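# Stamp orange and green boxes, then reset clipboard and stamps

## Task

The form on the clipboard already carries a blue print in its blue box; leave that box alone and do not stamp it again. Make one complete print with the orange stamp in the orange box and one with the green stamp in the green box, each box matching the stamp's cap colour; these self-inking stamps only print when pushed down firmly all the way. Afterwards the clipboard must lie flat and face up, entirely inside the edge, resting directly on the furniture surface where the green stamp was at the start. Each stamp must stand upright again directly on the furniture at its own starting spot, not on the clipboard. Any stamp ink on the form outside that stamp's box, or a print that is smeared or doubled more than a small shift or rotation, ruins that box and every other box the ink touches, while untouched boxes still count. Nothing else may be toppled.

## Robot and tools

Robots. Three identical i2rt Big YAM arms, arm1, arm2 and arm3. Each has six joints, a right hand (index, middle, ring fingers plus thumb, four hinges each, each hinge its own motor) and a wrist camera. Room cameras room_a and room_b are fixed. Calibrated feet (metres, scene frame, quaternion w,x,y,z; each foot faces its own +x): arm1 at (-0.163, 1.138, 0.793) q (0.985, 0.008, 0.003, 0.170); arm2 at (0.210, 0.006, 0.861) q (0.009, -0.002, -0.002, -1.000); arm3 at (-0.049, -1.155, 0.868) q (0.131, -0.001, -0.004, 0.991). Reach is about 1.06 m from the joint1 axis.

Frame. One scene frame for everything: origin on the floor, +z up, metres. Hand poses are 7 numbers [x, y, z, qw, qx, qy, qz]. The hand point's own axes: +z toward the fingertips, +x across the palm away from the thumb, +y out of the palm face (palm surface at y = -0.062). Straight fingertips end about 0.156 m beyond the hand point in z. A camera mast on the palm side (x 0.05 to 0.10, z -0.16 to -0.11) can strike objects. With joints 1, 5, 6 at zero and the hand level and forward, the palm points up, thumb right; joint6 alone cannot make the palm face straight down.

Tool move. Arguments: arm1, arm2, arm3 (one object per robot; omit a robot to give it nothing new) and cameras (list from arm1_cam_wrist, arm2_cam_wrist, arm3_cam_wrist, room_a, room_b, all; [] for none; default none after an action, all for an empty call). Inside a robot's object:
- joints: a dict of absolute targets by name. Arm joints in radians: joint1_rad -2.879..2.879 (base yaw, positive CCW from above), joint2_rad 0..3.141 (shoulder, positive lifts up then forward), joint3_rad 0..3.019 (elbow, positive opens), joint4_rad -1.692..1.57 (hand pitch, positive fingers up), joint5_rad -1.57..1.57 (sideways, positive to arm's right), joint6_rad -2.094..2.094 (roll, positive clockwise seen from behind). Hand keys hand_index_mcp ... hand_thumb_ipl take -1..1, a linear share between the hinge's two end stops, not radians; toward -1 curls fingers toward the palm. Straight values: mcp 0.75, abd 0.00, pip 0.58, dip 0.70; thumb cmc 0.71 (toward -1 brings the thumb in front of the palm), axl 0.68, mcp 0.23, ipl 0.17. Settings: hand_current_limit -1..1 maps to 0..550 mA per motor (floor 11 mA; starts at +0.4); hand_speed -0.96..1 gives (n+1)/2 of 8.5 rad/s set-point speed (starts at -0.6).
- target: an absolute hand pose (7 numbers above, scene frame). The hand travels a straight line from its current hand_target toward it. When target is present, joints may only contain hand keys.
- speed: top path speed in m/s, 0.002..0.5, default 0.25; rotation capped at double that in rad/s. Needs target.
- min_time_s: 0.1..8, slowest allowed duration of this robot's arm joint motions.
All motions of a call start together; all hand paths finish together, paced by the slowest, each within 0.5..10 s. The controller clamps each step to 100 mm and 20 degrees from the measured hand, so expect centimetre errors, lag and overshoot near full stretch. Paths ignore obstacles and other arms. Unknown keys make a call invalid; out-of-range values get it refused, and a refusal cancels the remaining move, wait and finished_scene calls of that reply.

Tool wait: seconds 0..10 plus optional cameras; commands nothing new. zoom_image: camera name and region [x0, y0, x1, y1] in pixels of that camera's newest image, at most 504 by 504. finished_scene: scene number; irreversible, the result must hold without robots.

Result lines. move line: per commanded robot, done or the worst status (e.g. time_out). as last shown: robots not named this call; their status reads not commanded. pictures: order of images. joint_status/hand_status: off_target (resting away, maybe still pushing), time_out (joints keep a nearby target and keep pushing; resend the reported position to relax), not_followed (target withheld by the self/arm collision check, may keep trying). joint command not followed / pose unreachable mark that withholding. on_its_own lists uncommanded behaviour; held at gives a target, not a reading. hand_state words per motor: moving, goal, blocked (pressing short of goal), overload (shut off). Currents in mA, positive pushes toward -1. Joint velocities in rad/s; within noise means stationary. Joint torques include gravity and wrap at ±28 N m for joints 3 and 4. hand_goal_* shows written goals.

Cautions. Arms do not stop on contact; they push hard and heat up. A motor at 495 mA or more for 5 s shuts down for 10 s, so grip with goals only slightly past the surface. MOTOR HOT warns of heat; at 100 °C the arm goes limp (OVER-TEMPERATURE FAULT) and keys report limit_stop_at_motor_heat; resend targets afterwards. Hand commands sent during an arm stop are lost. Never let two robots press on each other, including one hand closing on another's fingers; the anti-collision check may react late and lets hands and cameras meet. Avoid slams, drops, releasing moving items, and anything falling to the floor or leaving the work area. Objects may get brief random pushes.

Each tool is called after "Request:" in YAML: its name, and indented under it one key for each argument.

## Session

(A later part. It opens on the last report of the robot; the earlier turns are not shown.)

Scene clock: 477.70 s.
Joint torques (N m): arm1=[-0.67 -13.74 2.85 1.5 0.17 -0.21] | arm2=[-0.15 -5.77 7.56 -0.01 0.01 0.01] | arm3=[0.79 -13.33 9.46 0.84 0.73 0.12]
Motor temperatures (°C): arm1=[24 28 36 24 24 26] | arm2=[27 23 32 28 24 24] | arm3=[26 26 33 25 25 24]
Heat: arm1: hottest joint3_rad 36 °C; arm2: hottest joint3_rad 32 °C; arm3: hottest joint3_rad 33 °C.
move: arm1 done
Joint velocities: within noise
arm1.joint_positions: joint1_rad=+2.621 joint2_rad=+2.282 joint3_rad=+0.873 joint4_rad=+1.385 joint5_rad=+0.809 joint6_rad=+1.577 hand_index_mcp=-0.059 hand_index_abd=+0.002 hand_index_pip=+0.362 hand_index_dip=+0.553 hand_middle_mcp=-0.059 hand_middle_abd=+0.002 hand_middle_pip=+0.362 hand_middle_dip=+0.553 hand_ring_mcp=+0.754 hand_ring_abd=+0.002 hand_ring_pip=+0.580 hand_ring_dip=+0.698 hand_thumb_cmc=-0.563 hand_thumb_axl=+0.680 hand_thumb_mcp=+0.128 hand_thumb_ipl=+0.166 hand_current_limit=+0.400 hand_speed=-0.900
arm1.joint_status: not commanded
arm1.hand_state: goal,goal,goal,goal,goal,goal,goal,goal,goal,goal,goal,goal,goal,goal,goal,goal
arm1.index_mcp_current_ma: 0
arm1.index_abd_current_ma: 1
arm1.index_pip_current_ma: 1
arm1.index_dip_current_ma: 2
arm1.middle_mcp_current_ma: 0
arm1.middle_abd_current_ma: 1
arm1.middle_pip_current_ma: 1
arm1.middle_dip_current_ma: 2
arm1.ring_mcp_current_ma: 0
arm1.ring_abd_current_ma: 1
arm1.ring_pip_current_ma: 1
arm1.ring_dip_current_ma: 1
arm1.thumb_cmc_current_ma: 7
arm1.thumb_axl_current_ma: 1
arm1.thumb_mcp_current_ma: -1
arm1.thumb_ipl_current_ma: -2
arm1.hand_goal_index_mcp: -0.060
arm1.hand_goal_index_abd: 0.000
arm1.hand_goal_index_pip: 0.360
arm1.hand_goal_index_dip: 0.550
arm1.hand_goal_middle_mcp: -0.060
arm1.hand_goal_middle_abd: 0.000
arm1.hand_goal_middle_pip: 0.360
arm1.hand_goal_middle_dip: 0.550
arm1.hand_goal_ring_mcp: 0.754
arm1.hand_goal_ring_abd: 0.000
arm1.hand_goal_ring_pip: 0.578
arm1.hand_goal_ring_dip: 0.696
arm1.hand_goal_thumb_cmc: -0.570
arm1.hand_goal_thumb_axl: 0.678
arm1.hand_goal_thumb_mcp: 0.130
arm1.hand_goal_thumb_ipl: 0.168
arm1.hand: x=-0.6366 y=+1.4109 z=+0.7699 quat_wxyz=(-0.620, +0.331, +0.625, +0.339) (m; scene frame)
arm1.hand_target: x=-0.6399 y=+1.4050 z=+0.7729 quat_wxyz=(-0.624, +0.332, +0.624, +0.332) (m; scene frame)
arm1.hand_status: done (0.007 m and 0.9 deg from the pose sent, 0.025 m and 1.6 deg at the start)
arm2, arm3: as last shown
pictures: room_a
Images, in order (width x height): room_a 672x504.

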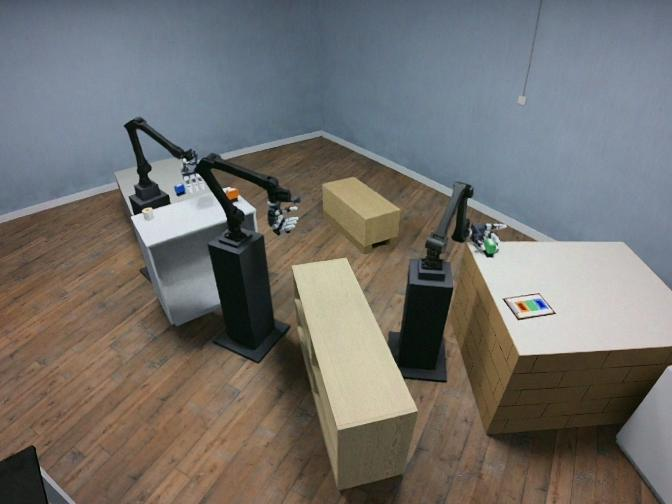

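Request:
move:
  arm1: {"joints": {"hand_index_mcp": -0.18, "hand_middle_mcp": -0.18, "hand_thumb_mcp": 0.06, "hand_thumb_ipl": 0.135}}
  cameras: ["arm1_cam_wrist"]

Request:
move:
  arm1: {"joints": {"hand_index_mcp": -0.29, "hand_middle_mcp": -0.29, "hand_thumb_mcp": 0.0, "hand_thumb_ipl": 0.11}}
  cameras: ["arm1_cam_wrist", "room_a"]

Request:
zoom_image:
  camera: "room_a"
  region: [470, 205, 530, 267]

Scene clock: 478.63 s.
Joint torques (N m): arm1=[-0.73 -13.57 2.97 1.46 0.06 -0.23] | arm2=[-0.15 -5.77 7.5 -0.02 0.02 0.01] | arm3=[0.79 -13.45 9.46 0.85 0.73 0.12]
Motor temperatures (°C): arm1=[24 28 36 24 24 26] | arm2=[27 23 32 28 24 24] | arm3=[26 26 33 25 25 24]
Heat: arm1: hottest joint3_rad 36 °C; arm2: hottest joint3_rad 32 °C; arm3: hottest joint3_rad 33 °C.
move: arm1 off_target
Joint velocities: within noise
arm1.joint_positions: joint1_rad=+2.622 joint2_rad=+2.282 joint3_rad=+0.871 joint4_rad=+1.385 joint5_rad=+0.811 joint6_rad=+1.577 hand_index_mcp=-0.177 hand_index_abd=+0.002 hand_index_pip=+0.362 hand_index_dip=+0.553 hand_middle_mcp=-0.177 hand_middle_abd=+0.002 hand_middle_pip=+0.362 hand_middle_dip=+0.553 hand_ring_mcp=+0.754 hand_ring_abd=+0.002 hand_ring_pip=+0.580 hand_ring_dip=+0.698 hand_thumb_cmc=-0.568 hand_thumb_axl=+0.679 hand_thumb_mcp=+0.092 hand_thumb_ipl=+0.145 hand_current_limit=+0.400 hand_speed=-0.900
arm1.joint_status: hand_thumb_mcp off_target (ended at +0.092, target +0.060); the others done
arm1.hand_state: goal,goal,goal,goal,goal,goal,goal,goal,goal,goal,goal,goal,goal,goal,blocked,goal
arm1.index_mcp_current_ma: 2
arm1.index_abd_current_ma: 1
arm1.index_pip_current_ma: 1
arm1.index_dip_current_ma: 2
arm1.middle_mcp_current_ma: 2
arm1.middle_abd_current_ma: 1
arm1.middle_pip_current_ma: 1
arm1.middle_dip_current_ma: 2
arm1.ring_mcp_current_ma: 0
arm1.ring_abd_current_ma: 1
arm1.ring_pip_current_ma: 1
arm1.ring_dip_current_ma: 1
arm1.thumb_cmc_current_ma: 1
arm1.thumb_axl_current_ma: 1
arm1.thumb_mcp_current_ma: 80
arm1.thumb_ipl_current_ma: 14
arm1.hand_goal_index_mcp: -0.180
arm1.hand_goal_index_abd: 0.000
arm1.hand_goal_index_pip: 0.360
arm1.hand_goal_index_dip: 0.550
arm1.hand_goal_middle_mcp: -0.180
arm1.hand_goal_middle_abd: 0.000
arm1.hand_goal_middle_pip: 0.360
arm1.hand_goal_middle_dip: 0.550
arm1.hand_goal_ring_mcp: 0.754
arm1.hand_goal_ring_abd: 0.000
arm1.hand_goal_ring_pip: 0.578
arm1.hand_goal_ring_dip: 0.696
arm1.hand_goal_thumb_cmc: -0.570
arm1.hand_goal_thumb_axl: 0.678
arm1.hand_goal_thumb_mcp: 0.060
arm1.hand_goal_thumb_ipl: 0.136
arm1.hand: x=-0.6356 y=+1.4105 z=+0.7696 quat_wxyz=(-0.620, +0.331, +0.625, +0.340) (m; scene frame)
arm1.hand_target: x=-0.6399 y=+1.4050 z=+0.7729 quat_wxyz=(-0.624, +0.332, +0.624, +0.332) (m; scene frame)
arm1.hand_status: not commanded
arm2.joint_positions: joint1_rad=-1.260 joint2_rad=+1.098 joint3_rad=+0.756 joint4_rad=-1.210 joint5_rad=+0.007 joint6_rad=-0.017 hand_index_mcp=+0.085 hand_index_abd=-0.001 hand_index_pip=-0.365 hand_index_dip=+0.699 hand_middle_mcp=+0.086 hand_middle_abd=+0.001 hand_middle_pip=-0.365 hand_middle_dip=+0.699 hand_ring_mcp=+0.116 hand_ring_abd=-0.002 hand_ring_pip=-0.409 hand_ring_dip=+0.700 hand_thumb_cmc=-0.569 hand_thumb_axl=+0.679 hand_thumb_mcp=+0.490 hand_thumb_ipl=+0.096 hand_current_limit=+0.750 hand_speed=-0.750
arm2.joint_status: not commanded
arm2.hand_state: goal,goal,goal,goal,goal,goal,goal,goal,goal,goal,goal,goal,goal,goal,goal,goal
arm2.index_mcp_current_ma: 62
arm2.index_abd_current_ma: -2
arm2.index_pip_current_ma: 26
arm2.index_dip_current_ma: 12
arm2.middle_mcp_current_ma: 67
arm2.middle_abd_current_ma: 2
arm2.middle_pip_current_ma: 24
arm2.middle_dip_current_ma: 10
arm2.ring_mcp_current_ma: 68
arm2.ring_abd_current_ma: -6
arm2.ring_pip_current_ma: 24
arm2.ring_dip_current_ma: 13
arm2.thumb_cmc_current_ma: 3
arm2.thumb_axl_current_ma: 3
arm2.thumb_mcp_current_ma: -52
arm2.thumb_ipl_current_ma: -21
arm2.hand_goal_index_mcp: 0.070
arm2.hand_goal_index_abd: 0.000
arm2.hand_goal_index_pip: -0.372
arm2.hand_goal_index_dip: 0.696
arm2.hand_goal_middle_mcp: 0.070
arm2.hand_goal_middle_abd: 0.000
arm2.hand_goal_middle_pip: -0.372
arm2.hand_goal_middle_dip: 0.696
arm2.hand_goal_ring_mcp: 0.100
arm2.hand_goal_ring_abd: 0.000
arm2.hand_goal_ring_pip: -0.416
arm2.hand_goal_ring_dip: 0.696
arm2.hand_goal_thumb_cmc: -0.570
arm2.hand_goal_thumb_axl: 0.678
arm2.hand_goal_thumb_mcp: 0.500
arm2.hand_goal_thumb_ipl: 0.100
arm2.hand: x=+0.1163 y=+0.3541 z=+0.9844 quat_wxyz=(+0.001, +0.172, -0.985, -0.008) (m; scene frame)
arm2.hand_target: x=+0.1179 y=+0.3509 z=+0.9840 quat_wxyz=(+0.000, +0.173, -0.985, -0.005) (m; scene frame)
arm2.hand_status: not commanded
arm3.joint_positions: joint1_rad=-0.908 joint2_rad=+1.495 joint3_rad=+0.802 joint4_rad=-0.169 joint5_rad=+0.720 joint6_rad=+0.668 hand_index_mcp=+0.759 hand_index_abd=+0.000 hand_index_pip=+0.577 hand_index_dip=+0.694 hand_middle_mcp=+0.760 hand_middle_abd=+0.000 hand_middle_pip=+0.577 hand_middle_dip=+0.694 hand_ring_mcp=+0.759 hand_ring_abd=-0.001 hand_ring_pip=+0.575 hand_ring_dip=+0.694 hand_thumb_cmc=-0.569 hand_thumb_axl=+0.680 hand_thumb_mcp=+0.169 hand_thumb_ipl=+0.167 hand_current_limit=+0.400 hand_speed=-0.600
arm3.joint_status: not commanded
arm3.hand_state: goal,goal,goal,goal,goal,goal,goal,goal,goal,goal,goal,goal,goal,goal,goal,goal
arm3.index_mcp_current_ma: 11
arm3.index_abd_current_ma: 0
arm3.index_pip_current_ma: -1
arm3.index_dip_current_ma: -4
arm3.middle_mcp_current_ma: 14
arm3.middle_abd_current_ma: 0
arm3.middle_pip_current_ma: -1
arm3.middle_dip_current_ma: -4
arm3.ring_mcp_current_ma: 13
arm3.ring_abd_current_ma: -2
arm3.ring_pip_current_ma: -1
arm3.ring_dip_current_ma: -4
arm3.thumb_cmc_current_ma: 1
arm3.thumb_axl_current_ma: 5
arm3.thumb_mcp_current_ma: -2
arm3.thumb_ipl_current_ma: -2
arm3.hand_goal_index_mcp: 0.754
arm3.hand_goal_index_abd: 0.000
arm3.hand_goal_index_pip: 0.578
arm3.hand_goal_index_dip: 0.696
arm3.hand_goal_middle_mcp: 0.754
arm3.hand_goal_middle_abd: 0.000
arm3.hand_goal_middle_pip: 0.578
arm3.hand_goal_middle_dip: 0.696
arm3.hand_goal_ring_mcp: 0.754
arm3.hand_goal_ring_abd: 0.000
arm3.hand_goal_ring_pip: 0.576
arm3.hand_goal_ring_dip: 0.696
arm3.hand_goal_thumb_cmc: -0.570
arm3.hand_goal_thumb_axl: 0.678
arm3.hand_goal_thumb_mcp: 0.170
arm3.hand_goal_thumb_ipl: 0.168
arm3.hand: x=-0.0883 y=-0.6328 z=+1.0548 quat_wxyz=(+0.120, +0.238, +0.852, +0.451) (m; scene frame)
arm3.hand_target: x=-0.0900 y=-0.6350 z=+1.0500 quat_wxyz=(+0.123, +0.237, +0.855, +0.445) (m; scene frame)
arm3.hand_status: not commanded
pictures: arm1_cam_wrist
Images, in order (width x height): arm1_cam_wrist 672x504.

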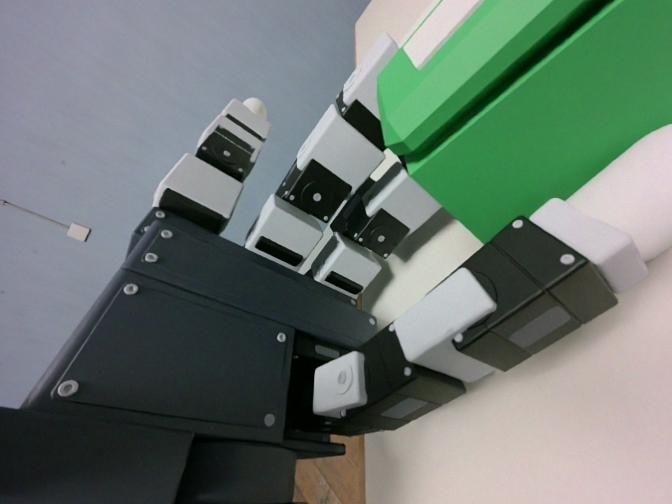

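Scene clock: 479.37 s.
Joint torques (N m): arm1=[-0.73 -13.45 2.97 1.46 0.04 -0.23] | arm2=[-0.15 -5.77 7.53 -0.03 0.01 0.01] | arm3=[0.85 -13.45 9.47 0.85 0.73 0.12]
Motor temperatures (°C): arm1=[24 28 36 24 24 26] | arm2=[27 23 32 28 24 24] | arm3=[26 26 33 25 25 24]
Heat: arm1: hottest joint3_rad 36 °C; arm2: hottest joint3_rad 32 °C; arm3: hottest joint3_rad 33 °C.
move: arm1 off_target
Joint velocities: within noise
arm1.joint_positions: joint1_rad=+2.623 joint2_rad=+2.282 joint3_rad=+0.871 joint4_rad=+1.385 joint5_rad=+0.812 joint6_rad=+1.577 hand_index_mcp=-0.217 hand_index_abd=+0.001 hand_index_pip=+0.377 hand_index_dip=+0.558 hand_middle_mcp=-0.219 hand_middle_abd=+0.001 hand_middle_pip=+0.377 hand_middle_dip=+0.557 hand_ring_mcp=+0.754 hand_ring_abd=+0.002 hand_ring_pip=+0.580 hand_ring_dip=+0.698 hand_thumb_cmc=-0.560 hand_thumb_axl=+0.679 hand_thumb_mcp=+0.083 hand_thumb_ipl=+0.138 hand_current_limit=+0.400 hand_speed=-0.900
arm1.joint_status: hand_index_mcp off_target (ended at -0.217, target -0.290); hand_middle_mcp off_target (ended at -0.219, target -0.290); hand_thumb_mcp off_target (ended at +0.083, target +0.000); hand_thumb_ipl off_target (ended at +0.138, target +0.110)
arm1.hand_state: blocked,goal,goal,goal,blocked,goal,goal,goal,goal,goal,goal,goal,goal,goal,blocked,blocked
arm1.index_mcp_current_ma: 201
arm1.index_abd_current_ma: 0
arm1.index_pip_current_ma: 23
arm1.index_dip_current_ma: 8
arm1.middle_mcp_current_ma: 196
arm1.middle_abd_current_ma: 0
arm1.middle_pip_current_ma: 23
arm1.middle_dip_current_ma: 6
arm1.ring_mcp_current_ma: 0
arm1.ring_abd_current_ma: 1
arm1.ring_pip_current_ma: 1
arm1.ring_dip_current_ma: 1
arm1.thumb_cmc_current_ma: 11
arm1.thumb_axl_current_ma: 0
arm1.thumb_mcp_current_ma: 323
arm1.thumb_ipl_current_ma: 73
arm1.hand_goal_index_mcp: -0.290
arm1.hand_goal_index_abd: 0.000
arm1.hand_goal_index_pip: 0.360
arm1.hand_goal_index_dip: 0.550
arm1.hand_goal_middle_mcp: -0.290
arm1.hand_goal_middle_abd: 0.000
arm1.hand_goal_middle_pip: 0.360
arm1.hand_goal_middle_dip: 0.550
arm1.hand_goal_ring_mcp: 0.754
arm1.hand_goal_ring_abd: 0.000
arm1.hand_goal_ring_pip: 0.578
arm1.hand_goal_ring_dip: 0.696
arm1.hand_goal_thumb_cmc: -0.570
arm1.hand_goal_thumb_axl: 0.678
arm1.hand_goal_thumb_mcp: 0.000
arm1.hand_goal_thumb_ipl: 0.110
arm1.hand: x=-0.6355 y=+1.4103 z=+0.7696 quat_wxyz=(-0.619, +0.332, +0.625, +0.340) (m; scene frame)
arm1.hand_target: x=-0.6399 y=+1.4051 z=+0.7729 quat_wxyz=(-0.624, +0.332, +0.624, +0.332) (m; scene frame)
arm1.hand_status: not commanded
arm2, arm3: as last shown
pictures: arm1_cam_wrist, room_a
Images, in order (width x height): arm1_cam_wrist 672x504, room_a 672x504.

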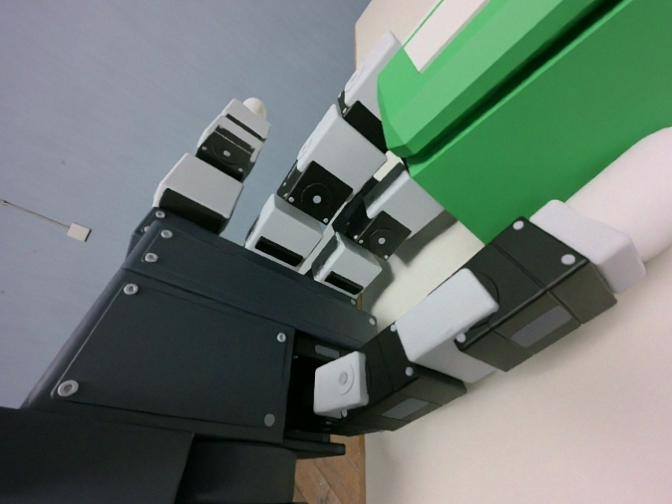

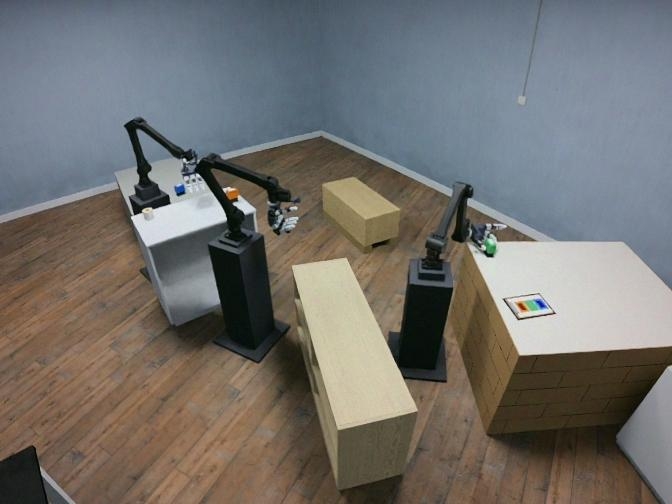

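Scaled by 8.129 from the camera's 672x504 image, which has a finer 960x720 frame.

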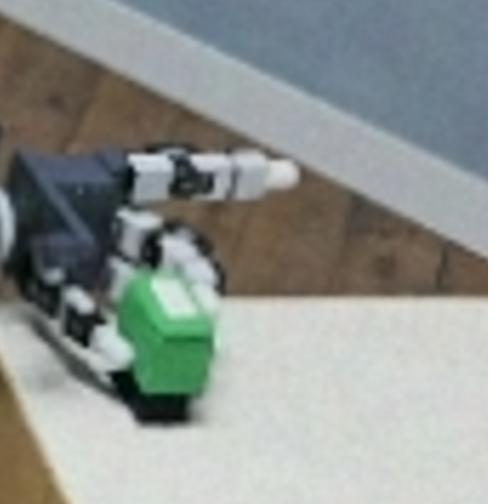

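Request:
move:
  arm1: {"joints": {"hand_index_mcp": -0.33, "hand_middle_mcp": -0.33, "hand_thumb_mcp": -0.03}}

Request:
move:
  arm1: {"target": [-0.638, 1.408, 0.92, 0.6243, -0.332, -0.6243, -0.332], "speed": 0.1}
  cameras: ["arm1_cam_wrist", "room_a"]

Request:
zoom_image:
  camera: "room_a"
  region: [460, 185, 530, 267]

Scene clock: 480.00 s.
Joint torques (N m): arm1=[-0.79 -13.57 2.99 1.47 0.03 -0.23] | arm2=[-0.21 -5.71 7.54 -0.01 0.01 0.01] | arm3=[0.79 -13.45 9.46 0.85 0.73 0.12]
Motor temperatures (°C): arm1=[24 28 36 24 24 26] | arm2=[27 23 32 28 24 24] | arm3=[26 26 33 25 25 24]
Heat: arm1: hottest joint3_rad 36 °C; arm2: hottest joint3_rad 32 °C; arm3: hottest joint3_rad 33 °C.
move: arm1 off_target
Joint velocities: within noise
arm1.joint_positions: joint1_rad=+2.623 joint2_rad=+2.282 joint3_rad=+0.871 joint4_rad=+1.385 joint5_rad=+0.812 joint6_rad=+1.577 hand_index_mcp=-0.228 hand_index_abd=+0.000 hand_index_pip=+0.385 hand_index_dip=+0.563 hand_middle_mcp=-0.231 hand_middle_abd=+0.000 hand_middle_pip=+0.385 hand_middle_dip=+0.561 hand_ring_mcp=+0.754 hand_ring_abd=+0.002 hand_ring_pip=+0.580 hand_ring_dip=+0.698 hand_thumb_cmc=-0.559 hand_thumb_axl=+0.679 hand_thumb_mcp=+0.083 hand_thumb_ipl=+0.143 hand_current_limit=+0.400 hand_speed=-0.900
arm1.joint_status: hand_index_mcp off_target (ended at -0.228, target -0.330); hand_middle_mcp off_target (ended at -0.231, target -0.330); hand_thumb_mcp off_target (ended at +0.083, target -0.030)
arm1.hand_state: blocked,goal,blocked,goal,blocked,goal,blocked,goal,goal,goal,goal,goal,goal,goal,blocked,blocked
arm1.index_mcp_current_ma: 325
arm1.index_abd_current_ma: 0
arm1.index_pip_current_ma: 41
arm1.index_dip_current_ma: 15
arm1.middle_mcp_current_ma: 312
arm1.middle_abd_current_ma: 0
arm1.middle_pip_current_ma: 40
arm1.middle_dip_current_ma: 12
arm1.ring_mcp_current_ma: 0
arm1.ring_abd_current_ma: 1
arm1.ring_pip_current_ma: 1
arm1.ring_dip_current_ma: 1
arm1.thumb_cmc_current_ma: 12
arm1.thumb_axl_current_ma: 0
arm1.thumb_mcp_current_ma: 385
arm1.thumb_ipl_current_ma: 91
arm1.hand_goal_index_mcp: -0.330
arm1.hand_goal_index_abd: 0.000
arm1.hand_goal_index_pip: 0.360
arm1.hand_goal_index_dip: 0.550
arm1.hand_goal_middle_mcp: -0.330
arm1.hand_goal_middle_abd: 0.000
arm1.hand_goal_middle_pip: 0.360
arm1.hand_goal_middle_dip: 0.550
arm1.hand_goal_ring_mcp: 0.754
arm1.hand_goal_ring_abd: 0.000
arm1.hand_goal_ring_pip: 0.578
arm1.hand_goal_ring_dip: 0.696
arm1.hand_goal_thumb_cmc: -0.570
arm1.hand_goal_thumb_axl: 0.678
arm1.hand_goal_thumb_mcp: -0.030
arm1.hand_goal_thumb_ipl: 0.110
arm1.hand: x=-0.6355 y=+1.4103 z=+0.7696 quat_wxyz=(-0.619, +0.332, +0.625, +0.340) (m; scene frame)
arm1.hand_target: x=-0.6399 y=+1.4051 z=+0.7729 quat_wxyz=(-0.624, +0.332, +0.624, +0.332) (m; scene frame)
arm1.hand_status: not commanded
arm2, arm3: as last shown
pictures: none

Scene clock: 482.13 s.
Joint torques (N m): arm1=[-1.73 -12.22 6.13 1.57 -0.07 -0.36] | arm2=[-0.15 -5.71 7.54 -0.01 0.02 0.01] | arm3=[0.79 -13.39 9.47 0.85 0.74 0.12]
Motor temperatures (°C): arm1=[24 28 35 24 24 26] | arm2=[27 23 32 28 24 24] | arm3=[26 26 33 25 25 24]
Heat: arm1: hottest joint3_rad 35 °C; arm2: hottest joint3_rad 32 °C; arm3: hottest joint3_rad 33 °C.
move: arm1 done
Joint velocities: within noise
arm1.joint_positions: joint1_rad=+2.623 joint2_rad=+1.860 joint3_rad=+0.801 joint4_rad=+1.025 joint5_rad=+0.803 joint6_rad=+1.592 hand_index_mcp=-0.228 hand_index_abd=+0.000 hand_index_pip=+0.390 hand_index_dip=+0.563 hand_middle_mcp=-0.261 hand_middle_abd=+0.003 hand_middle_pip=+0.386 hand_middle_dip=+0.562 hand_ring_mcp=+0.754 hand_ring_abd=+0.002 hand_ring_pip=+0.580 hand_ring_dip=+0.698 hand_thumb_cmc=-0.526 hand_thumb_axl=+0.684 hand_thumb_mcp=+0.083 hand_thumb_ipl=+0.145 hand_current_limit=+0.400 hand_speed=-0.900
arm1.joint_status: not commanded
arm1.hand_state: blocked,goal,blocked,goal,blocked,goal,blocked,goal,goal,goal,goal,goal,blocked,goal,blocked,blocked
arm1.index_mcp_current_ma: 325
arm1.index_abd_current_ma: 0
arm1.index_pip_current_ma: 50
arm1.index_dip_current_ma: 15
arm1.middle_mcp_current_ma: 186
arm1.middle_abd_current_ma: 2
arm1.middle_pip_current_ma: 41
arm1.middle_dip_current_ma: 13
arm1.ring_mcp_current_ma: 0
arm1.ring_abd_current_ma: 1
arm1.ring_pip_current_ma: 1
arm1.ring_dip_current_ma: 1
arm1.thumb_cmc_current_ma: 92
arm1.thumb_axl_current_ma: 7
arm1.thumb_mcp_current_ma: 385
arm1.thumb_ipl_current_ma: 97
arm1.hand_goal_index_mcp: -0.330
arm1.hand_goal_index_abd: 0.000
arm1.hand_goal_index_pip: 0.360
arm1.hand_goal_index_dip: 0.550
arm1.hand_goal_middle_mcp: -0.330
arm1.hand_goal_middle_abd: 0.000
arm1.hand_goal_middle_pip: 0.360
arm1.hand_goal_middle_dip: 0.550
arm1.hand_goal_ring_mcp: 0.754
arm1.hand_goal_ring_abd: 0.000
arm1.hand_goal_ring_pip: 0.578
arm1.hand_goal_ring_dip: 0.696
arm1.hand_goal_thumb_cmc: -0.570
arm1.hand_goal_thumb_axl: 0.678
arm1.hand_goal_thumb_mcp: -0.030
arm1.hand_goal_thumb_ipl: 0.110
arm1.on_its_own: hand_middle_mcp moved -0.030 toward your old target -0.330
arm1.hand: x=-0.6370 y=+1.4078 z=+0.9123 quat_wxyz=(-0.621, +0.333, +0.627, +0.333) (m; scene frame)
arm1.hand_target: x=-0.6380 y=+1.4079 z=+0.9200 quat_wxyz=(-0.624, +0.332, +0.624, +0.332) (m; scene frame)
arm1.hand_status: done (0.008 m and 0.5 deg from the pose sent, 0.150 m and 1.0 deg at the start)
arm2, arm3: as last shown
pictures: arm1_cam_wrist, room_a
Images, in order (width x height): arm1_cam_wrist 672x504, room_a 672x504.

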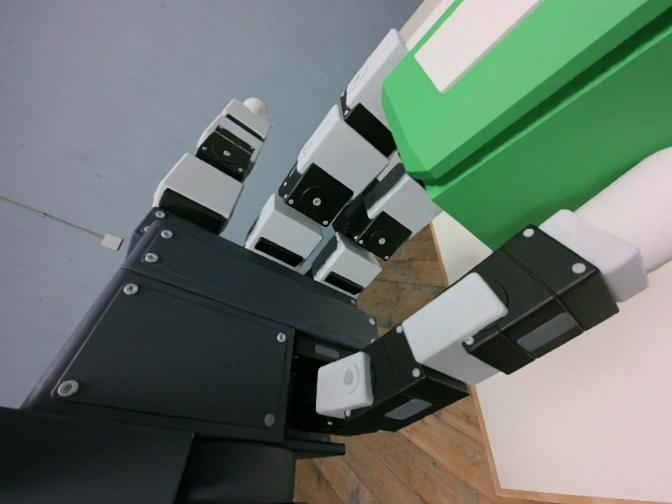

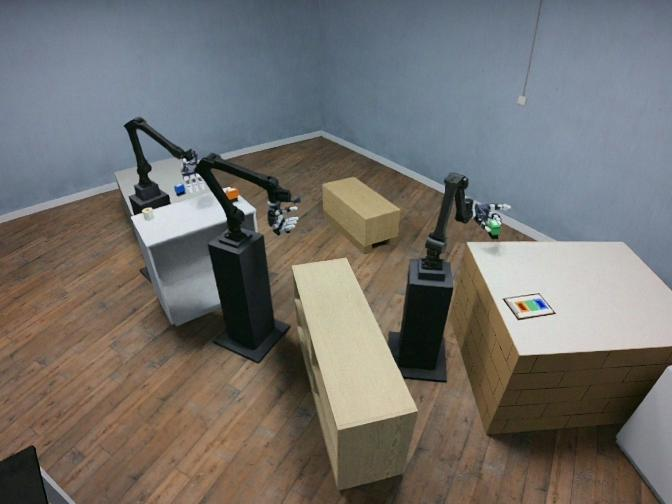

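Scaled by 6.146 from the camera's 672x504 image, which has a finer 960x720 frame.

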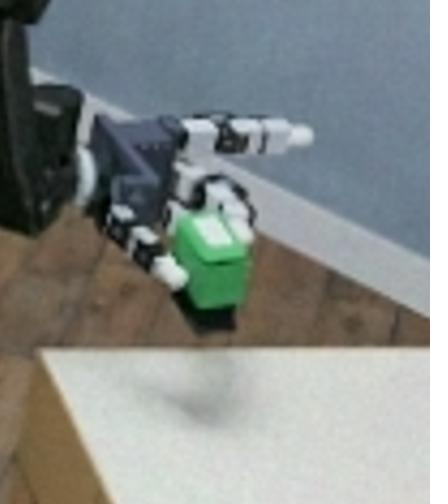

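Request:
move:
  arm1: {"target": [-0.2535, 1.7288, 0.89, 0.6435, -0.2932, -0.6435, -0.2932], "speed": 0.15}
  cameras: ["arm1_cam_wrist", "room_a"]

Request:
zoom_image:
  camera: "room_a"
  region: [470, 230, 570, 340]

Scene clock: 486.63 s.
Joint torques (N m): arm1=[-1.73 -9.47 8.02 2.36 -0.16 -0.59] | arm2=[-0.15 -5.77 7.53 0.02 0.01 0.01] | arm3=[0.85 -13.45 9.47 0.84 0.73 0.11]
Motor temperatures (°C): arm1=[24 28 35 24 24 26] | arm2=[27 23 32 28 24 24] | arm3=[26 26 33 25 25 24]
Heat: arm1: hottest joint3_rad 35 °C; arm2: hottest joint3_rad 32 °C; arm3: hottest joint3_rad 33 °C.
move: arm1 off_target
Joint velocities: within noise
arm1.joint_positions: joint1_rad=+1.334 joint2_rad=+1.858 joint3_rad=+0.628 joint4_rad=+1.189 joint5_rad=-0.610 joint6_rad=+1.592 hand_index_mcp=-0.228 hand_index_abd=+0.000 hand_index_pip=+0.390 hand_index_dip=+0.563 hand_middle_mcp=-0.263 hand_middle_abd=+0.004 hand_middle_pip=+0.386 hand_middle_dip=+0.562 hand_ring_mcp=+0.754 hand_ring_abd=+0.002 hand_ring_pip=+0.579 hand_ring_dip=+0.698 hand_thumb_cmc=-0.525 hand_thumb_axl=+0.684 hand_thumb_mcp=+0.083 hand_thumb_ipl=+0.145 hand_current_limit=+0.400 hand_speed=-0.900
arm1.joint_status: not commanded
arm1.hand_state: blocked,goal,blocked,goal,blocked,goal,blocked,goal,goal,goal,goal,goal,blocked,goal,blocked,blocked
arm1.index_mcp_current_ma: 325
arm1.index_abd_current_ma: 0
arm1.index_pip_current_ma: 52
arm1.index_dip_current_ma: 15
arm1.middle_mcp_current_ma: 180
arm1.middle_abd_current_ma: 2
arm1.middle_pip_current_ma: 41
arm1.middle_dip_current_ma: 13
arm1.ring_mcp_current_ma: 0
arm1.ring_abd_current_ma: 1
arm1.ring_pip_current_ma: 1
arm1.ring_dip_current_ma: 1
arm1.thumb_cmc_current_ma: 95
arm1.thumb_axl_current_ma: 7
arm1.thumb_mcp_current_ma: 385
arm1.thumb_ipl_current_ma: 99
arm1.hand_goal_index_mcp: -0.330
arm1.hand_goal_index_abd: 0.000
arm1.hand_goal_index_pip: 0.360
arm1.hand_goal_index_dip: 0.550
arm1.hand_goal_middle_mcp: -0.330
arm1.hand_goal_middle_abd: 0.000
arm1.hand_goal_middle_pip: 0.360
arm1.hand_goal_middle_dip: 0.550
arm1.hand_goal_ring_mcp: 0.754
arm1.hand_goal_ring_abd: 0.000
arm1.hand_goal_ring_pip: 0.578
arm1.hand_goal_ring_dip: 0.696
arm1.hand_goal_thumb_cmc: -0.570
arm1.hand_goal_thumb_axl: 0.678
arm1.hand_goal_thumb_mcp: -0.030
arm1.hand_goal_thumb_ipl: 0.110
arm1.hand: x=-0.2535 y=+1.7157 z=+0.8807 quat_wxyz=(-0.643, +0.310, +0.643, +0.278) (m; scene frame)
arm1.hand_target: x=-0.2534 y=+1.7281 z=+0.8901 quat_wxyz=(-0.643, +0.293, +0.643, +0.293) (m; scene frame)
arm1.hand_status: off_target (0.016 m and 2.6 deg from the pose sent, 0.501 m and 7.2 deg at the start)
arm2, arm3: as last shown
pictures: arm1_cam_wrist, room_a
Images, in order (width x height): arm1_cam_wrist 672x504, room_a 672x504.

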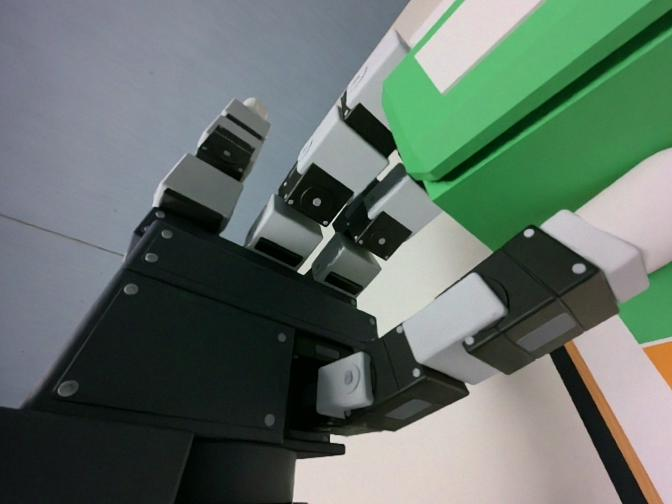

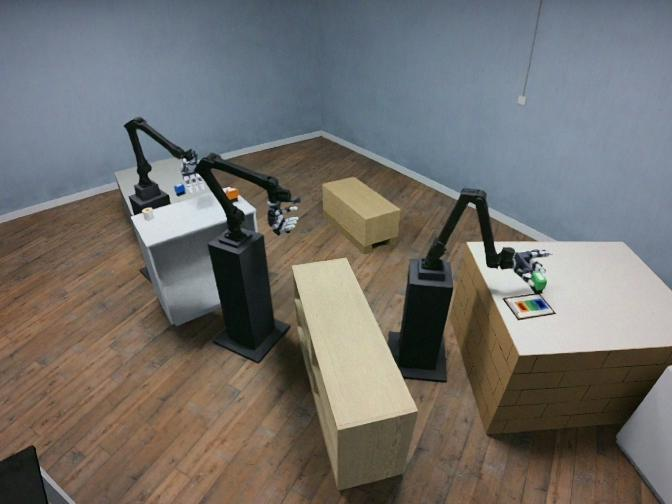

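Scaled by 4.582 from the camera's 672x504 image, which has a finer 960x720 frame.

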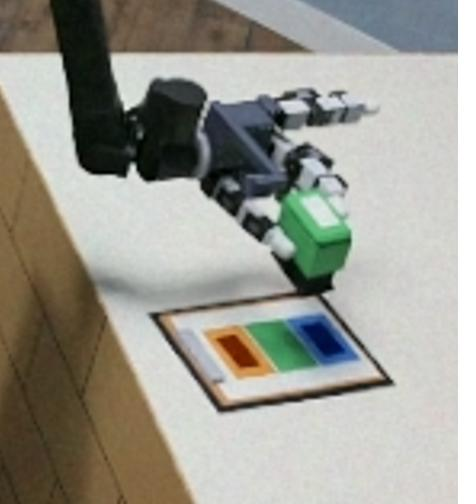

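Request:
zoom_image:
  camera: "arm1_cam_wrist"
  region: [480, 250, 672, 504]

Scaled by 1.984 from the camera's 672x504 image, which has a finer 960x720 frame.

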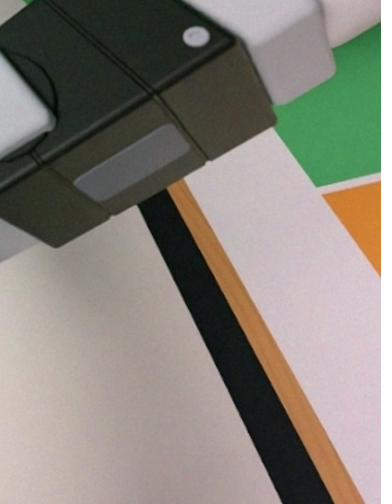

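Request:
move:
  arm1: {"target": [-0.2535, 1.7288, 0.802, 0.6435, -0.2932, -0.6435, -0.2932], "speed": 0.08}
  cameras: ["arm1_cam_wrist", "room_a", "room_b"]

Request:
zoom_image:
  camera: "room_a"
  region: [495, 250, 565, 330]

Scene clock: 489.37 s.
Joint torques (N m): arm1=[-1.79 -11.05 5.2 3.62 -0.15 -0.58] | arm2=[-0.21 -5.71 7.54 -0.01 0.01 0.01] | arm3=[0.79 -13.45 9.46 0.84 0.73 0.12]
Motor temperatures (°C): arm1=[24 28 35 24 24 26] | arm2=[27 23 32 28 24 24] | arm3=[26 26 33 25 25 24]
Heat: arm1: hottest joint3_rad 35 °C; arm2: hottest joint3_rad 32 °C; arm3: hottest joint3_rad 33 °C.
move: arm1 off_target
Joint velocities: within noise
arm1.joint_positions: joint1_rad=+1.334 joint2_rad=+2.156 joint3_rad=+0.679 joint4_rad=+1.411 joint5_rad=-0.610 joint6_rad=+1.592 hand_index_mcp=-0.228 hand_index_abd=+0.000 hand_index_pip=+0.390 hand_index_dip=+0.563 hand_middle_mcp=-0.263 hand_middle_abd=+0.004 hand_middle_pip=+0.386 hand_middle_dip=+0.562 hand_ring_mcp=+0.754 hand_ring_abd=+0.002 hand_ring_pip=+0.579 hand_ring_dip=+0.698 hand_thumb_cmc=-0.525 hand_thumb_axl=+0.684 hand_thumb_mcp=+0.083 hand_thumb_ipl=+0.145 hand_current_limit=+0.400 hand_speed=-0.900
arm1.joint_status: not commanded
arm1.hand_state: blocked,goal,blocked,goal,blocked,goal,blocked,goal,goal,goal,goal,goal,blocked,goal,blocked,blocked
arm1.index_mcp_current_ma: 325
arm1.index_abd_current_ma: 0
arm1.index_pip_current_ma: 52
arm1.index_dip_current_ma: 15
arm1.middle_mcp_current_ma: 180
arm1.middle_abd_current_ma: 2
arm1.middle_pip_current_ma: 41
arm1.middle_dip_current_ma: 13
arm1.ring_mcp_current_ma: 0
arm1.ring_abd_current_ma: 1
arm1.ring_pip_current_ma: 1
arm1.ring_dip_current_ma: 1
arm1.thumb_cmc_current_ma: 96
arm1.thumb_axl_current_ma: 7
arm1.thumb_mcp_current_ma: 385
arm1.thumb_ipl_current_ma: 99
arm1.hand_goal_index_mcp: -0.330
arm1.hand_goal_index_abd: 0.000
arm1.hand_goal_index_pip: 0.360
arm1.hand_goal_index_dip: 0.550
arm1.hand_goal_middle_mcp: -0.330
arm1.hand_goal_middle_abd: 0.000
arm1.hand_goal_middle_pip: 0.360
arm1.hand_goal_middle_dip: 0.550
arm1.hand_goal_ring_mcp: 0.754
arm1.hand_goal_ring_abd: 0.000
arm1.hand_goal_ring_pip: 0.578
arm1.hand_goal_ring_dip: 0.696
arm1.hand_goal_thumb_cmc: -0.570
arm1.hand_goal_thumb_axl: 0.678
arm1.hand_goal_thumb_mcp: -0.030
arm1.hand_goal_thumb_ipl: 0.110
arm1.hand: x=-0.2544 y=+1.7177 z=+0.7884 quat_wxyz=(-0.639, +0.317, +0.647, +0.270) (m; scene frame)
arm1.hand_target: x=-0.2534 y=+1.7282 z=+0.8023 quat_wxyz=(-0.643, +0.294, +0.643, +0.293) (m; scene frame)
arm1.hand_status: off_target (0.018 m and 3.9 deg from the pose sent, 0.080 m and 2.6 deg at the start)
arm2, arm3: as last shown
pictures: arm1_cam_wrist, room_a, room_b
Images, in order (width x height): arm1_cam_wrist 672x504, room_a 672x504, room_b 672x504.

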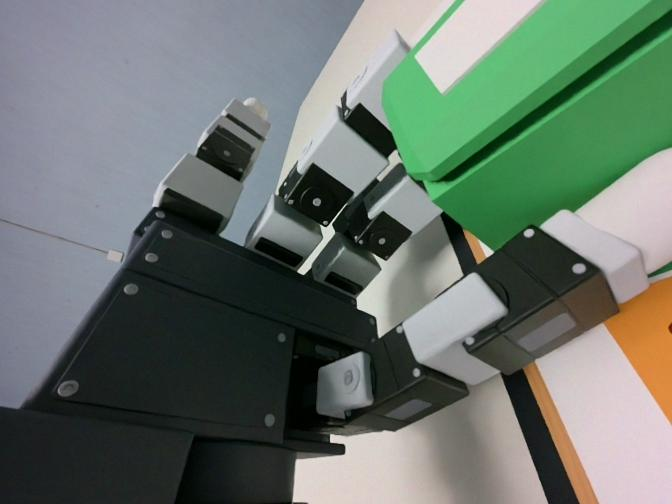

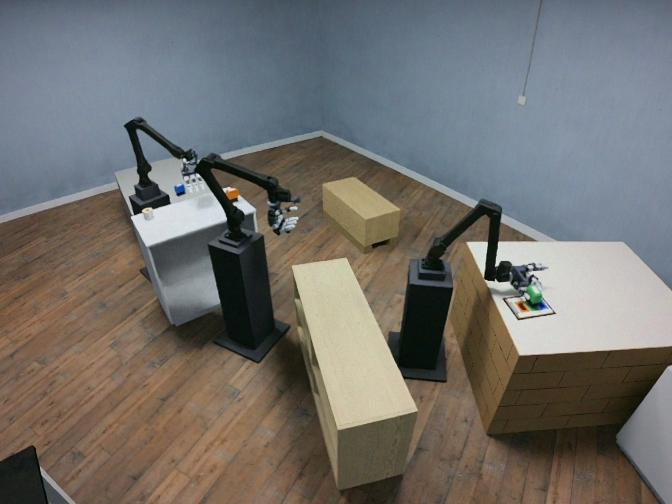

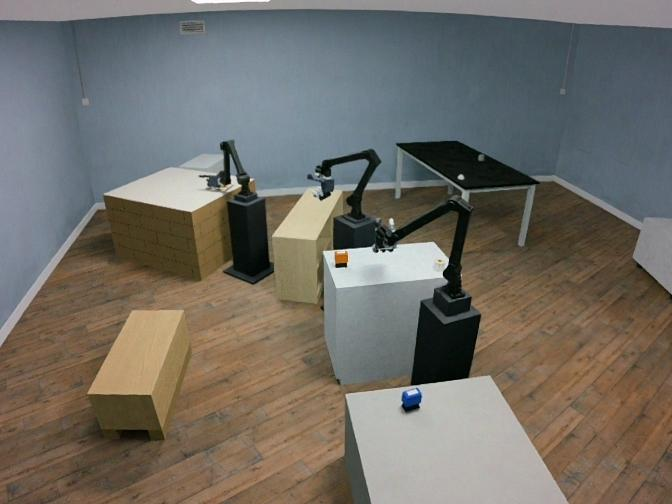

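Scaled by 6.300 from the camera's 672x504 image, which has a finer 960x720 frame.

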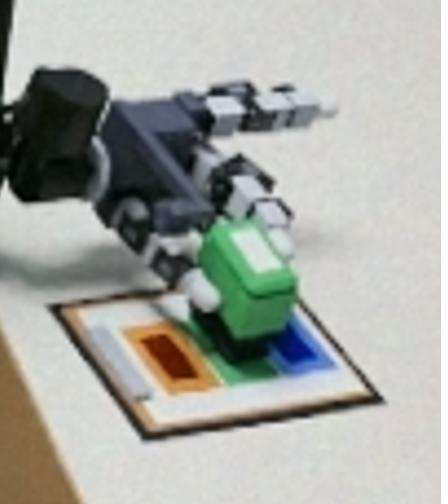

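Request:
zoom_image:
  camera: "room_a"
  region: [518, 280, 552, 316]

Request:
zoom_image:
  camera: "room_b"
  region: [190, 150, 270, 210]

Request:
zoom_image:
  camera: "arm1_cam_wrist"
  region: [420, 200, 672, 504]

Scaled by 14.000 from the camera's 672x504 image, which has a finer 960x720 frame.

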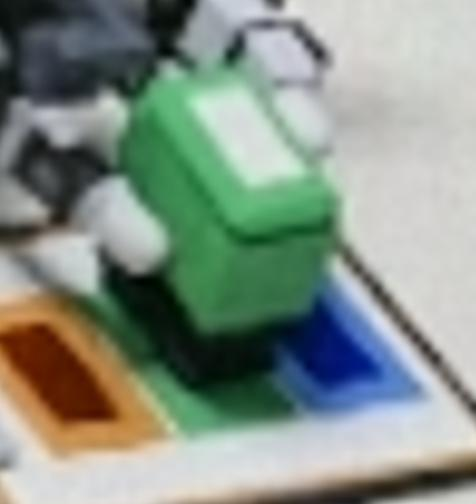

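Scaled by 6.300 from the camera's 672x504 image, which has a finer 960x720 frame.

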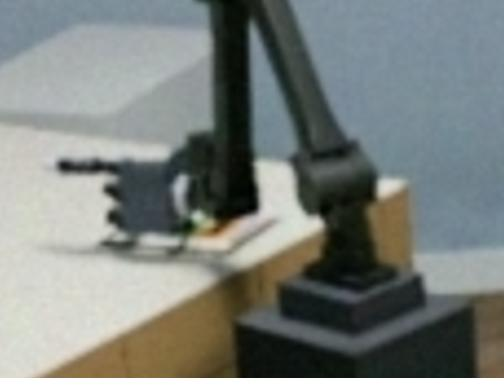

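Scaled by 1.658 from the camera's 672x504 image, which has a finer 960x720 frame.

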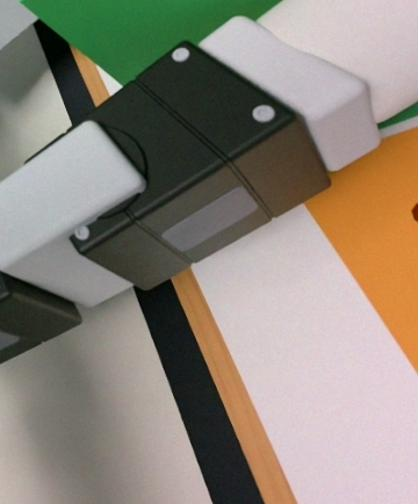

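Request:
move:
  arm1: {"target": [-0.2534, 1.7282, 0.802, 0.647, -0.271, -0.639, -0.316], "speed": 0.06}
  cameras: ["arm1_cam_wrist", "room_a"]

Request:
zoom_image:
  camera: "room_a"
  region: [518, 280, 552, 316]

Scene clock: 491.63 s.
Joint torques (N m): arm1=[-1.61 -10.7 4.81 3.62 -0.05 -0.61] | arm2=[-0.21 -5.71 7.54 -0.01 0.01 0.01] | arm3=[0.85 -13.39 9.47 0.84 0.73 0.12]
Motor temperatures (°C): arm1=[24 28 35 24 24 27] | arm2=[27 23 32 28 24 24] | arm3=[26 26 33 25 25 24]
Heat: arm1: hottest joint3_rad 35 °C; arm2: hottest joint3_rad 32 °C; arm3: hottest joint3_rad 33 °C.
move: arm1 off_target
Joint velocities: within noise
arm1.joint_positions: joint1_rad=+1.334 joint2_rad=+2.197 joint3_rad=+0.689 joint4_rad=+1.494 joint5_rad=-0.610 joint6_rad=+1.573 hand_index_mcp=-0.228 hand_index_abd=+0.000 hand_index_pip=+0.390 hand_index_dip=+0.563 hand_middle_mcp=-0.263 hand_middle_abd=+0.004 hand_middle_pip=+0.386 hand_middle_dip=+0.562 hand_ring_mcp=+0.754 hand_ring_abd=+0.002 hand_ring_pip=+0.579 hand_ring_dip=+0.698 hand_thumb_cmc=-0.525 hand_thumb_axl=+0.684 hand_thumb_mcp=+0.083 hand_thumb_ipl=+0.145 hand_current_limit=+0.400 hand_speed=-0.900
arm1.joint_status: not commanded
arm1.hand_state: blocked,goal,blocked,goal,blocked,goal,blocked,goal,goal,goal,goal,goal,blocked,goal,blocked,blocked
arm1.index_mcp_current_ma: 325
arm1.index_abd_current_ma: 0
arm1.index_pip_current_ma: 52
arm1.index_dip_current_ma: 15
arm1.middle_mcp_current_ma: 180
arm1.middle_abd_current_ma: 2
arm1.middle_pip_current_ma: 41
arm1.middle_dip_current_ma: 13
arm1.ring_mcp_current_ma: 0
arm1.ring_abd_current_ma: 1
arm1.ring_pip_current_ma: 1
arm1.ring_dip_current_ma: 1
arm1.thumb_cmc_current_ma: 96
arm1.thumb_axl_current_ma: 7
arm1.thumb_mcp_current_ma: 385
arm1.thumb_ipl_current_ma: 99
arm1.hand_goal_index_mcp: -0.330
arm1.hand_goal_index_abd: 0.000
arm1.hand_goal_index_pip: 0.360
arm1.hand_goal_index_dip: 0.550
arm1.hand_goal_middle_mcp: -0.330
arm1.hand_goal_middle_abd: 0.000
arm1.hand_goal_middle_pip: 0.360
arm1.hand_goal_middle_dip: 0.550
arm1.hand_goal_ring_mcp: 0.754
arm1.hand_goal_ring_abd: 0.000
arm1.hand_goal_ring_pip: 0.578
arm1.hand_goal_ring_dip: 0.696
arm1.hand_goal_thumb_cmc: -0.570
arm1.hand_goal_thumb_axl: 0.678
arm1.hand_goal_thumb_mcp: -0.030
arm1.hand_goal_thumb_ipl: 0.110
arm1.hand: x=-0.2541 y=+1.7192 z=+0.7915 quat_wxyz=(-0.646, +0.295, +0.641, +0.292) (m; scene frame)
arm1.hand_target: x=-0.2533 y=+1.7277 z=+0.8021 quat_wxyz=(-0.647, +0.272, +0.639, +0.316) (m; scene frame)
arm1.hand_status: off_target (0.014 m and 3.9 deg from the pose sent, 0.017 m and 7.6 deg at the start)
arm2, arm3: as last shown
pictures: arm1_cam_wrist, room_a
Images, in order (width x height): arm1_cam_wrist 672x504, room_a 672x504.

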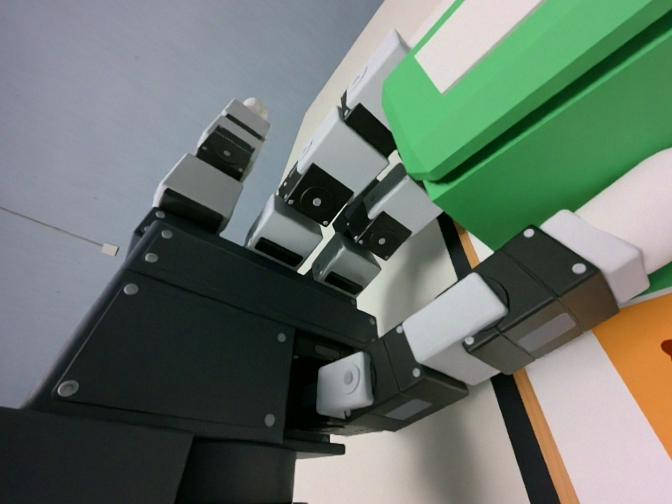

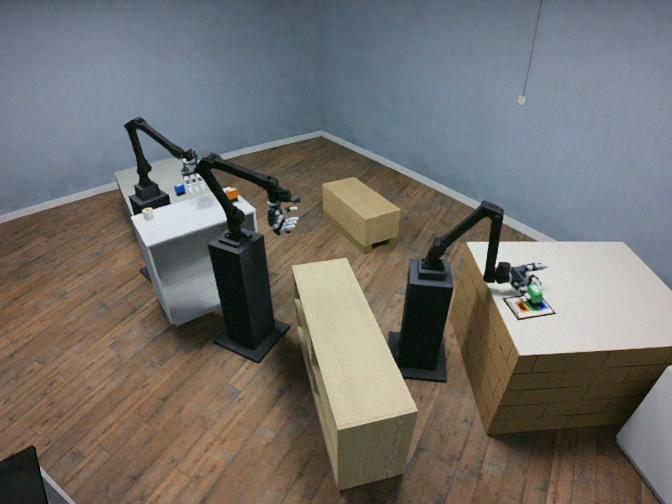

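Scaled by 14.000 from the camera's 672x504 image, which has a finer 960x720 frame.

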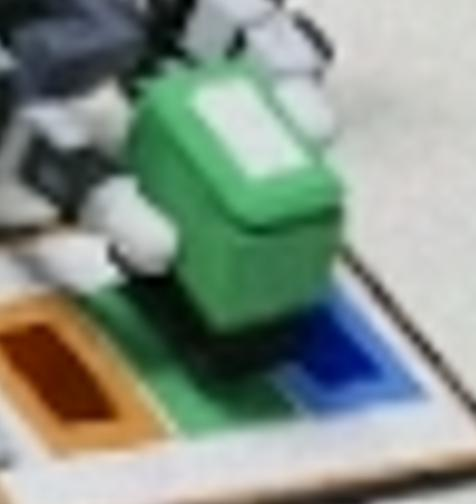

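Request:
move:
  arm1: {"target": [-0.252, 1.724, 0.787, 0.647, -0.271, -0.639, -0.316], "speed": 0.04}
  cameras: ["arm1_cam_wrist", "room_a"]

Request:
zoom_image:
  camera: "room_a"
  region: [518, 280, 552, 316]

Scene clock: 492.93 s.
Joint torques (N m): arm1=[-1.9 -10.46 4.49 3.43 -0.12 -0.55] | arm2=[-0.15 -5.83 7.54 0.01 0.01 0.01] | arm3=[0.79 -13.45 9.47 0.84 0.73 0.12]
Motor temperatures (°C): arm1=[24 28 35 24 24 27] | arm2=[27 23 32 28 24 24] | arm3=[26 26 33 25 26 24]
Heat: arm1: hottest joint3_rad 35 °C; arm2: hottest joint3_rad 32 °C; arm3: hottest joint3_rad 33 °C.
move: arm1 off_target
Joint velocities: within noise
arm1.joint_positions: joint1_rad=+1.334 joint2_rad=+2.241 joint3_rad=+0.693 joint4_rad=+1.543 joint5_rad=-0.611 joint6_rad=+1.561 hand_index_mcp=-0.228 hand_index_abd=-0.001 hand_index_pip=+0.390 hand_index_dip=+0.563 hand_middle_mcp=-0.263 hand_middle_abd=+0.003 hand_middle_pip=+0.386 hand_middle_dip=+0.562 hand_ring_mcp=+0.754 hand_ring_abd=+0.002 hand_ring_pip=+0.579 hand_ring_dip=+0.698 hand_thumb_cmc=-0.525 hand_thumb_axl=+0.684 hand_thumb_mcp=+0.083 hand_thumb_ipl=+0.145 hand_current_limit=+0.400 hand_speed=-0.900
arm1.joint_status: not commanded
arm1.hand_state: blocked,goal,blocked,goal,blocked,goal,blocked,goal,goal,goal,goal,goal,blocked,goal,blocked,blocked
arm1.index_mcp_current_ma: 325
arm1.index_abd_current_ma: 0
arm1.index_pip_current_ma: 52
arm1.index_dip_current_ma: 15
arm1.middle_mcp_current_ma: 180
arm1.middle_abd_current_ma: 2
arm1.middle_pip_current_ma: 41
arm1.middle_dip_current_ma: 14
arm1.ring_mcp_current_ma: 0
arm1.ring_abd_current_ma: 1
arm1.ring_pip_current_ma: 1
arm1.ring_dip_current_ma: 1
arm1.thumb_cmc_current_ma: 96
arm1.thumb_axl_current_ma: 7
arm1.thumb_mcp_current_ma: 385
arm1.thumb_ipl_current_ma: 99
arm1.hand_goal_index_mcp: -0.330
arm1.hand_goal_index_abd: 0.000
arm1.hand_goal_index_pip: 0.360
arm1.hand_goal_index_dip: 0.550
arm1.hand_goal_middle_mcp: -0.330
arm1.hand_goal_middle_abd: 0.000
arm1.hand_goal_middle_pip: 0.360
arm1.hand_goal_middle_dip: 0.550
arm1.hand_goal_ring_mcp: 0.754
arm1.hand_goal_ring_abd: 0.000
arm1.hand_goal_ring_pip: 0.578
arm1.hand_goal_ring_dip: 0.696
arm1.hand_goal_thumb_cmc: -0.570
arm1.hand_goal_thumb_axl: 0.678
arm1.hand_goal_thumb_mcp: -0.030
arm1.hand_goal_thumb_ipl: 0.110
arm1.hand: x=-0.2538 y=+1.7159 z=+0.7816 quat_wxyz=(-0.646, +0.288, +0.641, +0.298) (m; scene frame)
arm1.hand_target: x=-0.2519 y=+1.7236 z=+0.7869 quat_wxyz=(-0.647, +0.271, +0.639, +0.316) (m; scene frame)
arm1.hand_status: off_target (0.010 m and 2.9 deg from the pose sent, 0.007 m and 3.9 deg at the start)
arm2, arm3: as last shown
pictures: arm1_cam_wrist, room_a
Images, in order (width x height): arm1_cam_wrist 672x504, room_a 672x504.

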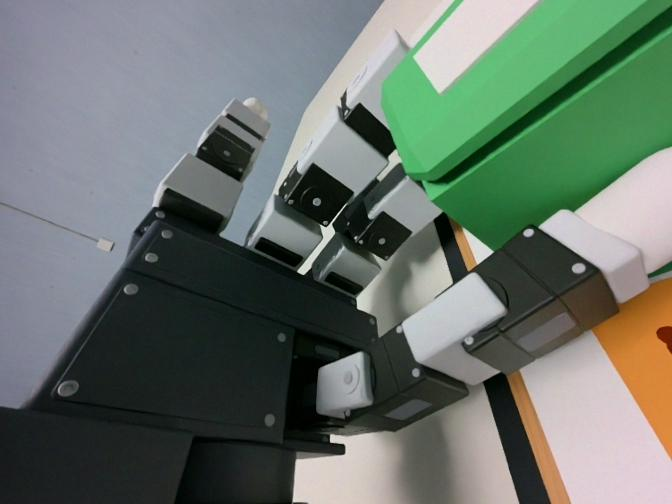

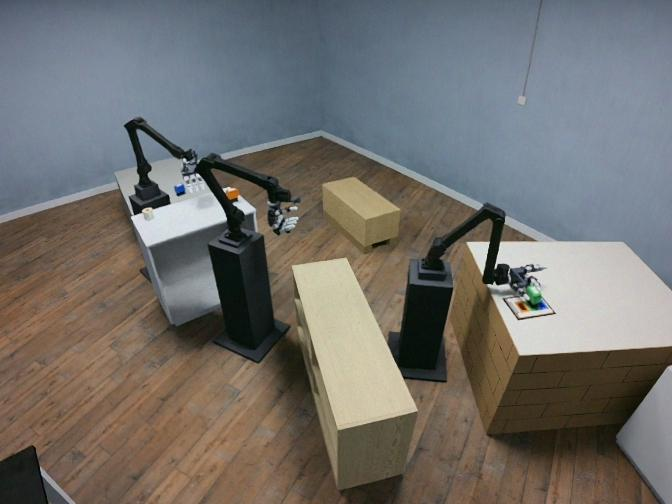

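Scaled by 14.000 from the camera's 672x504 image, which has a finer 960x720 frame.

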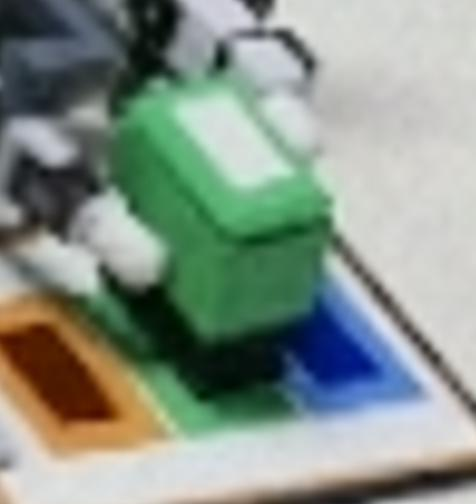

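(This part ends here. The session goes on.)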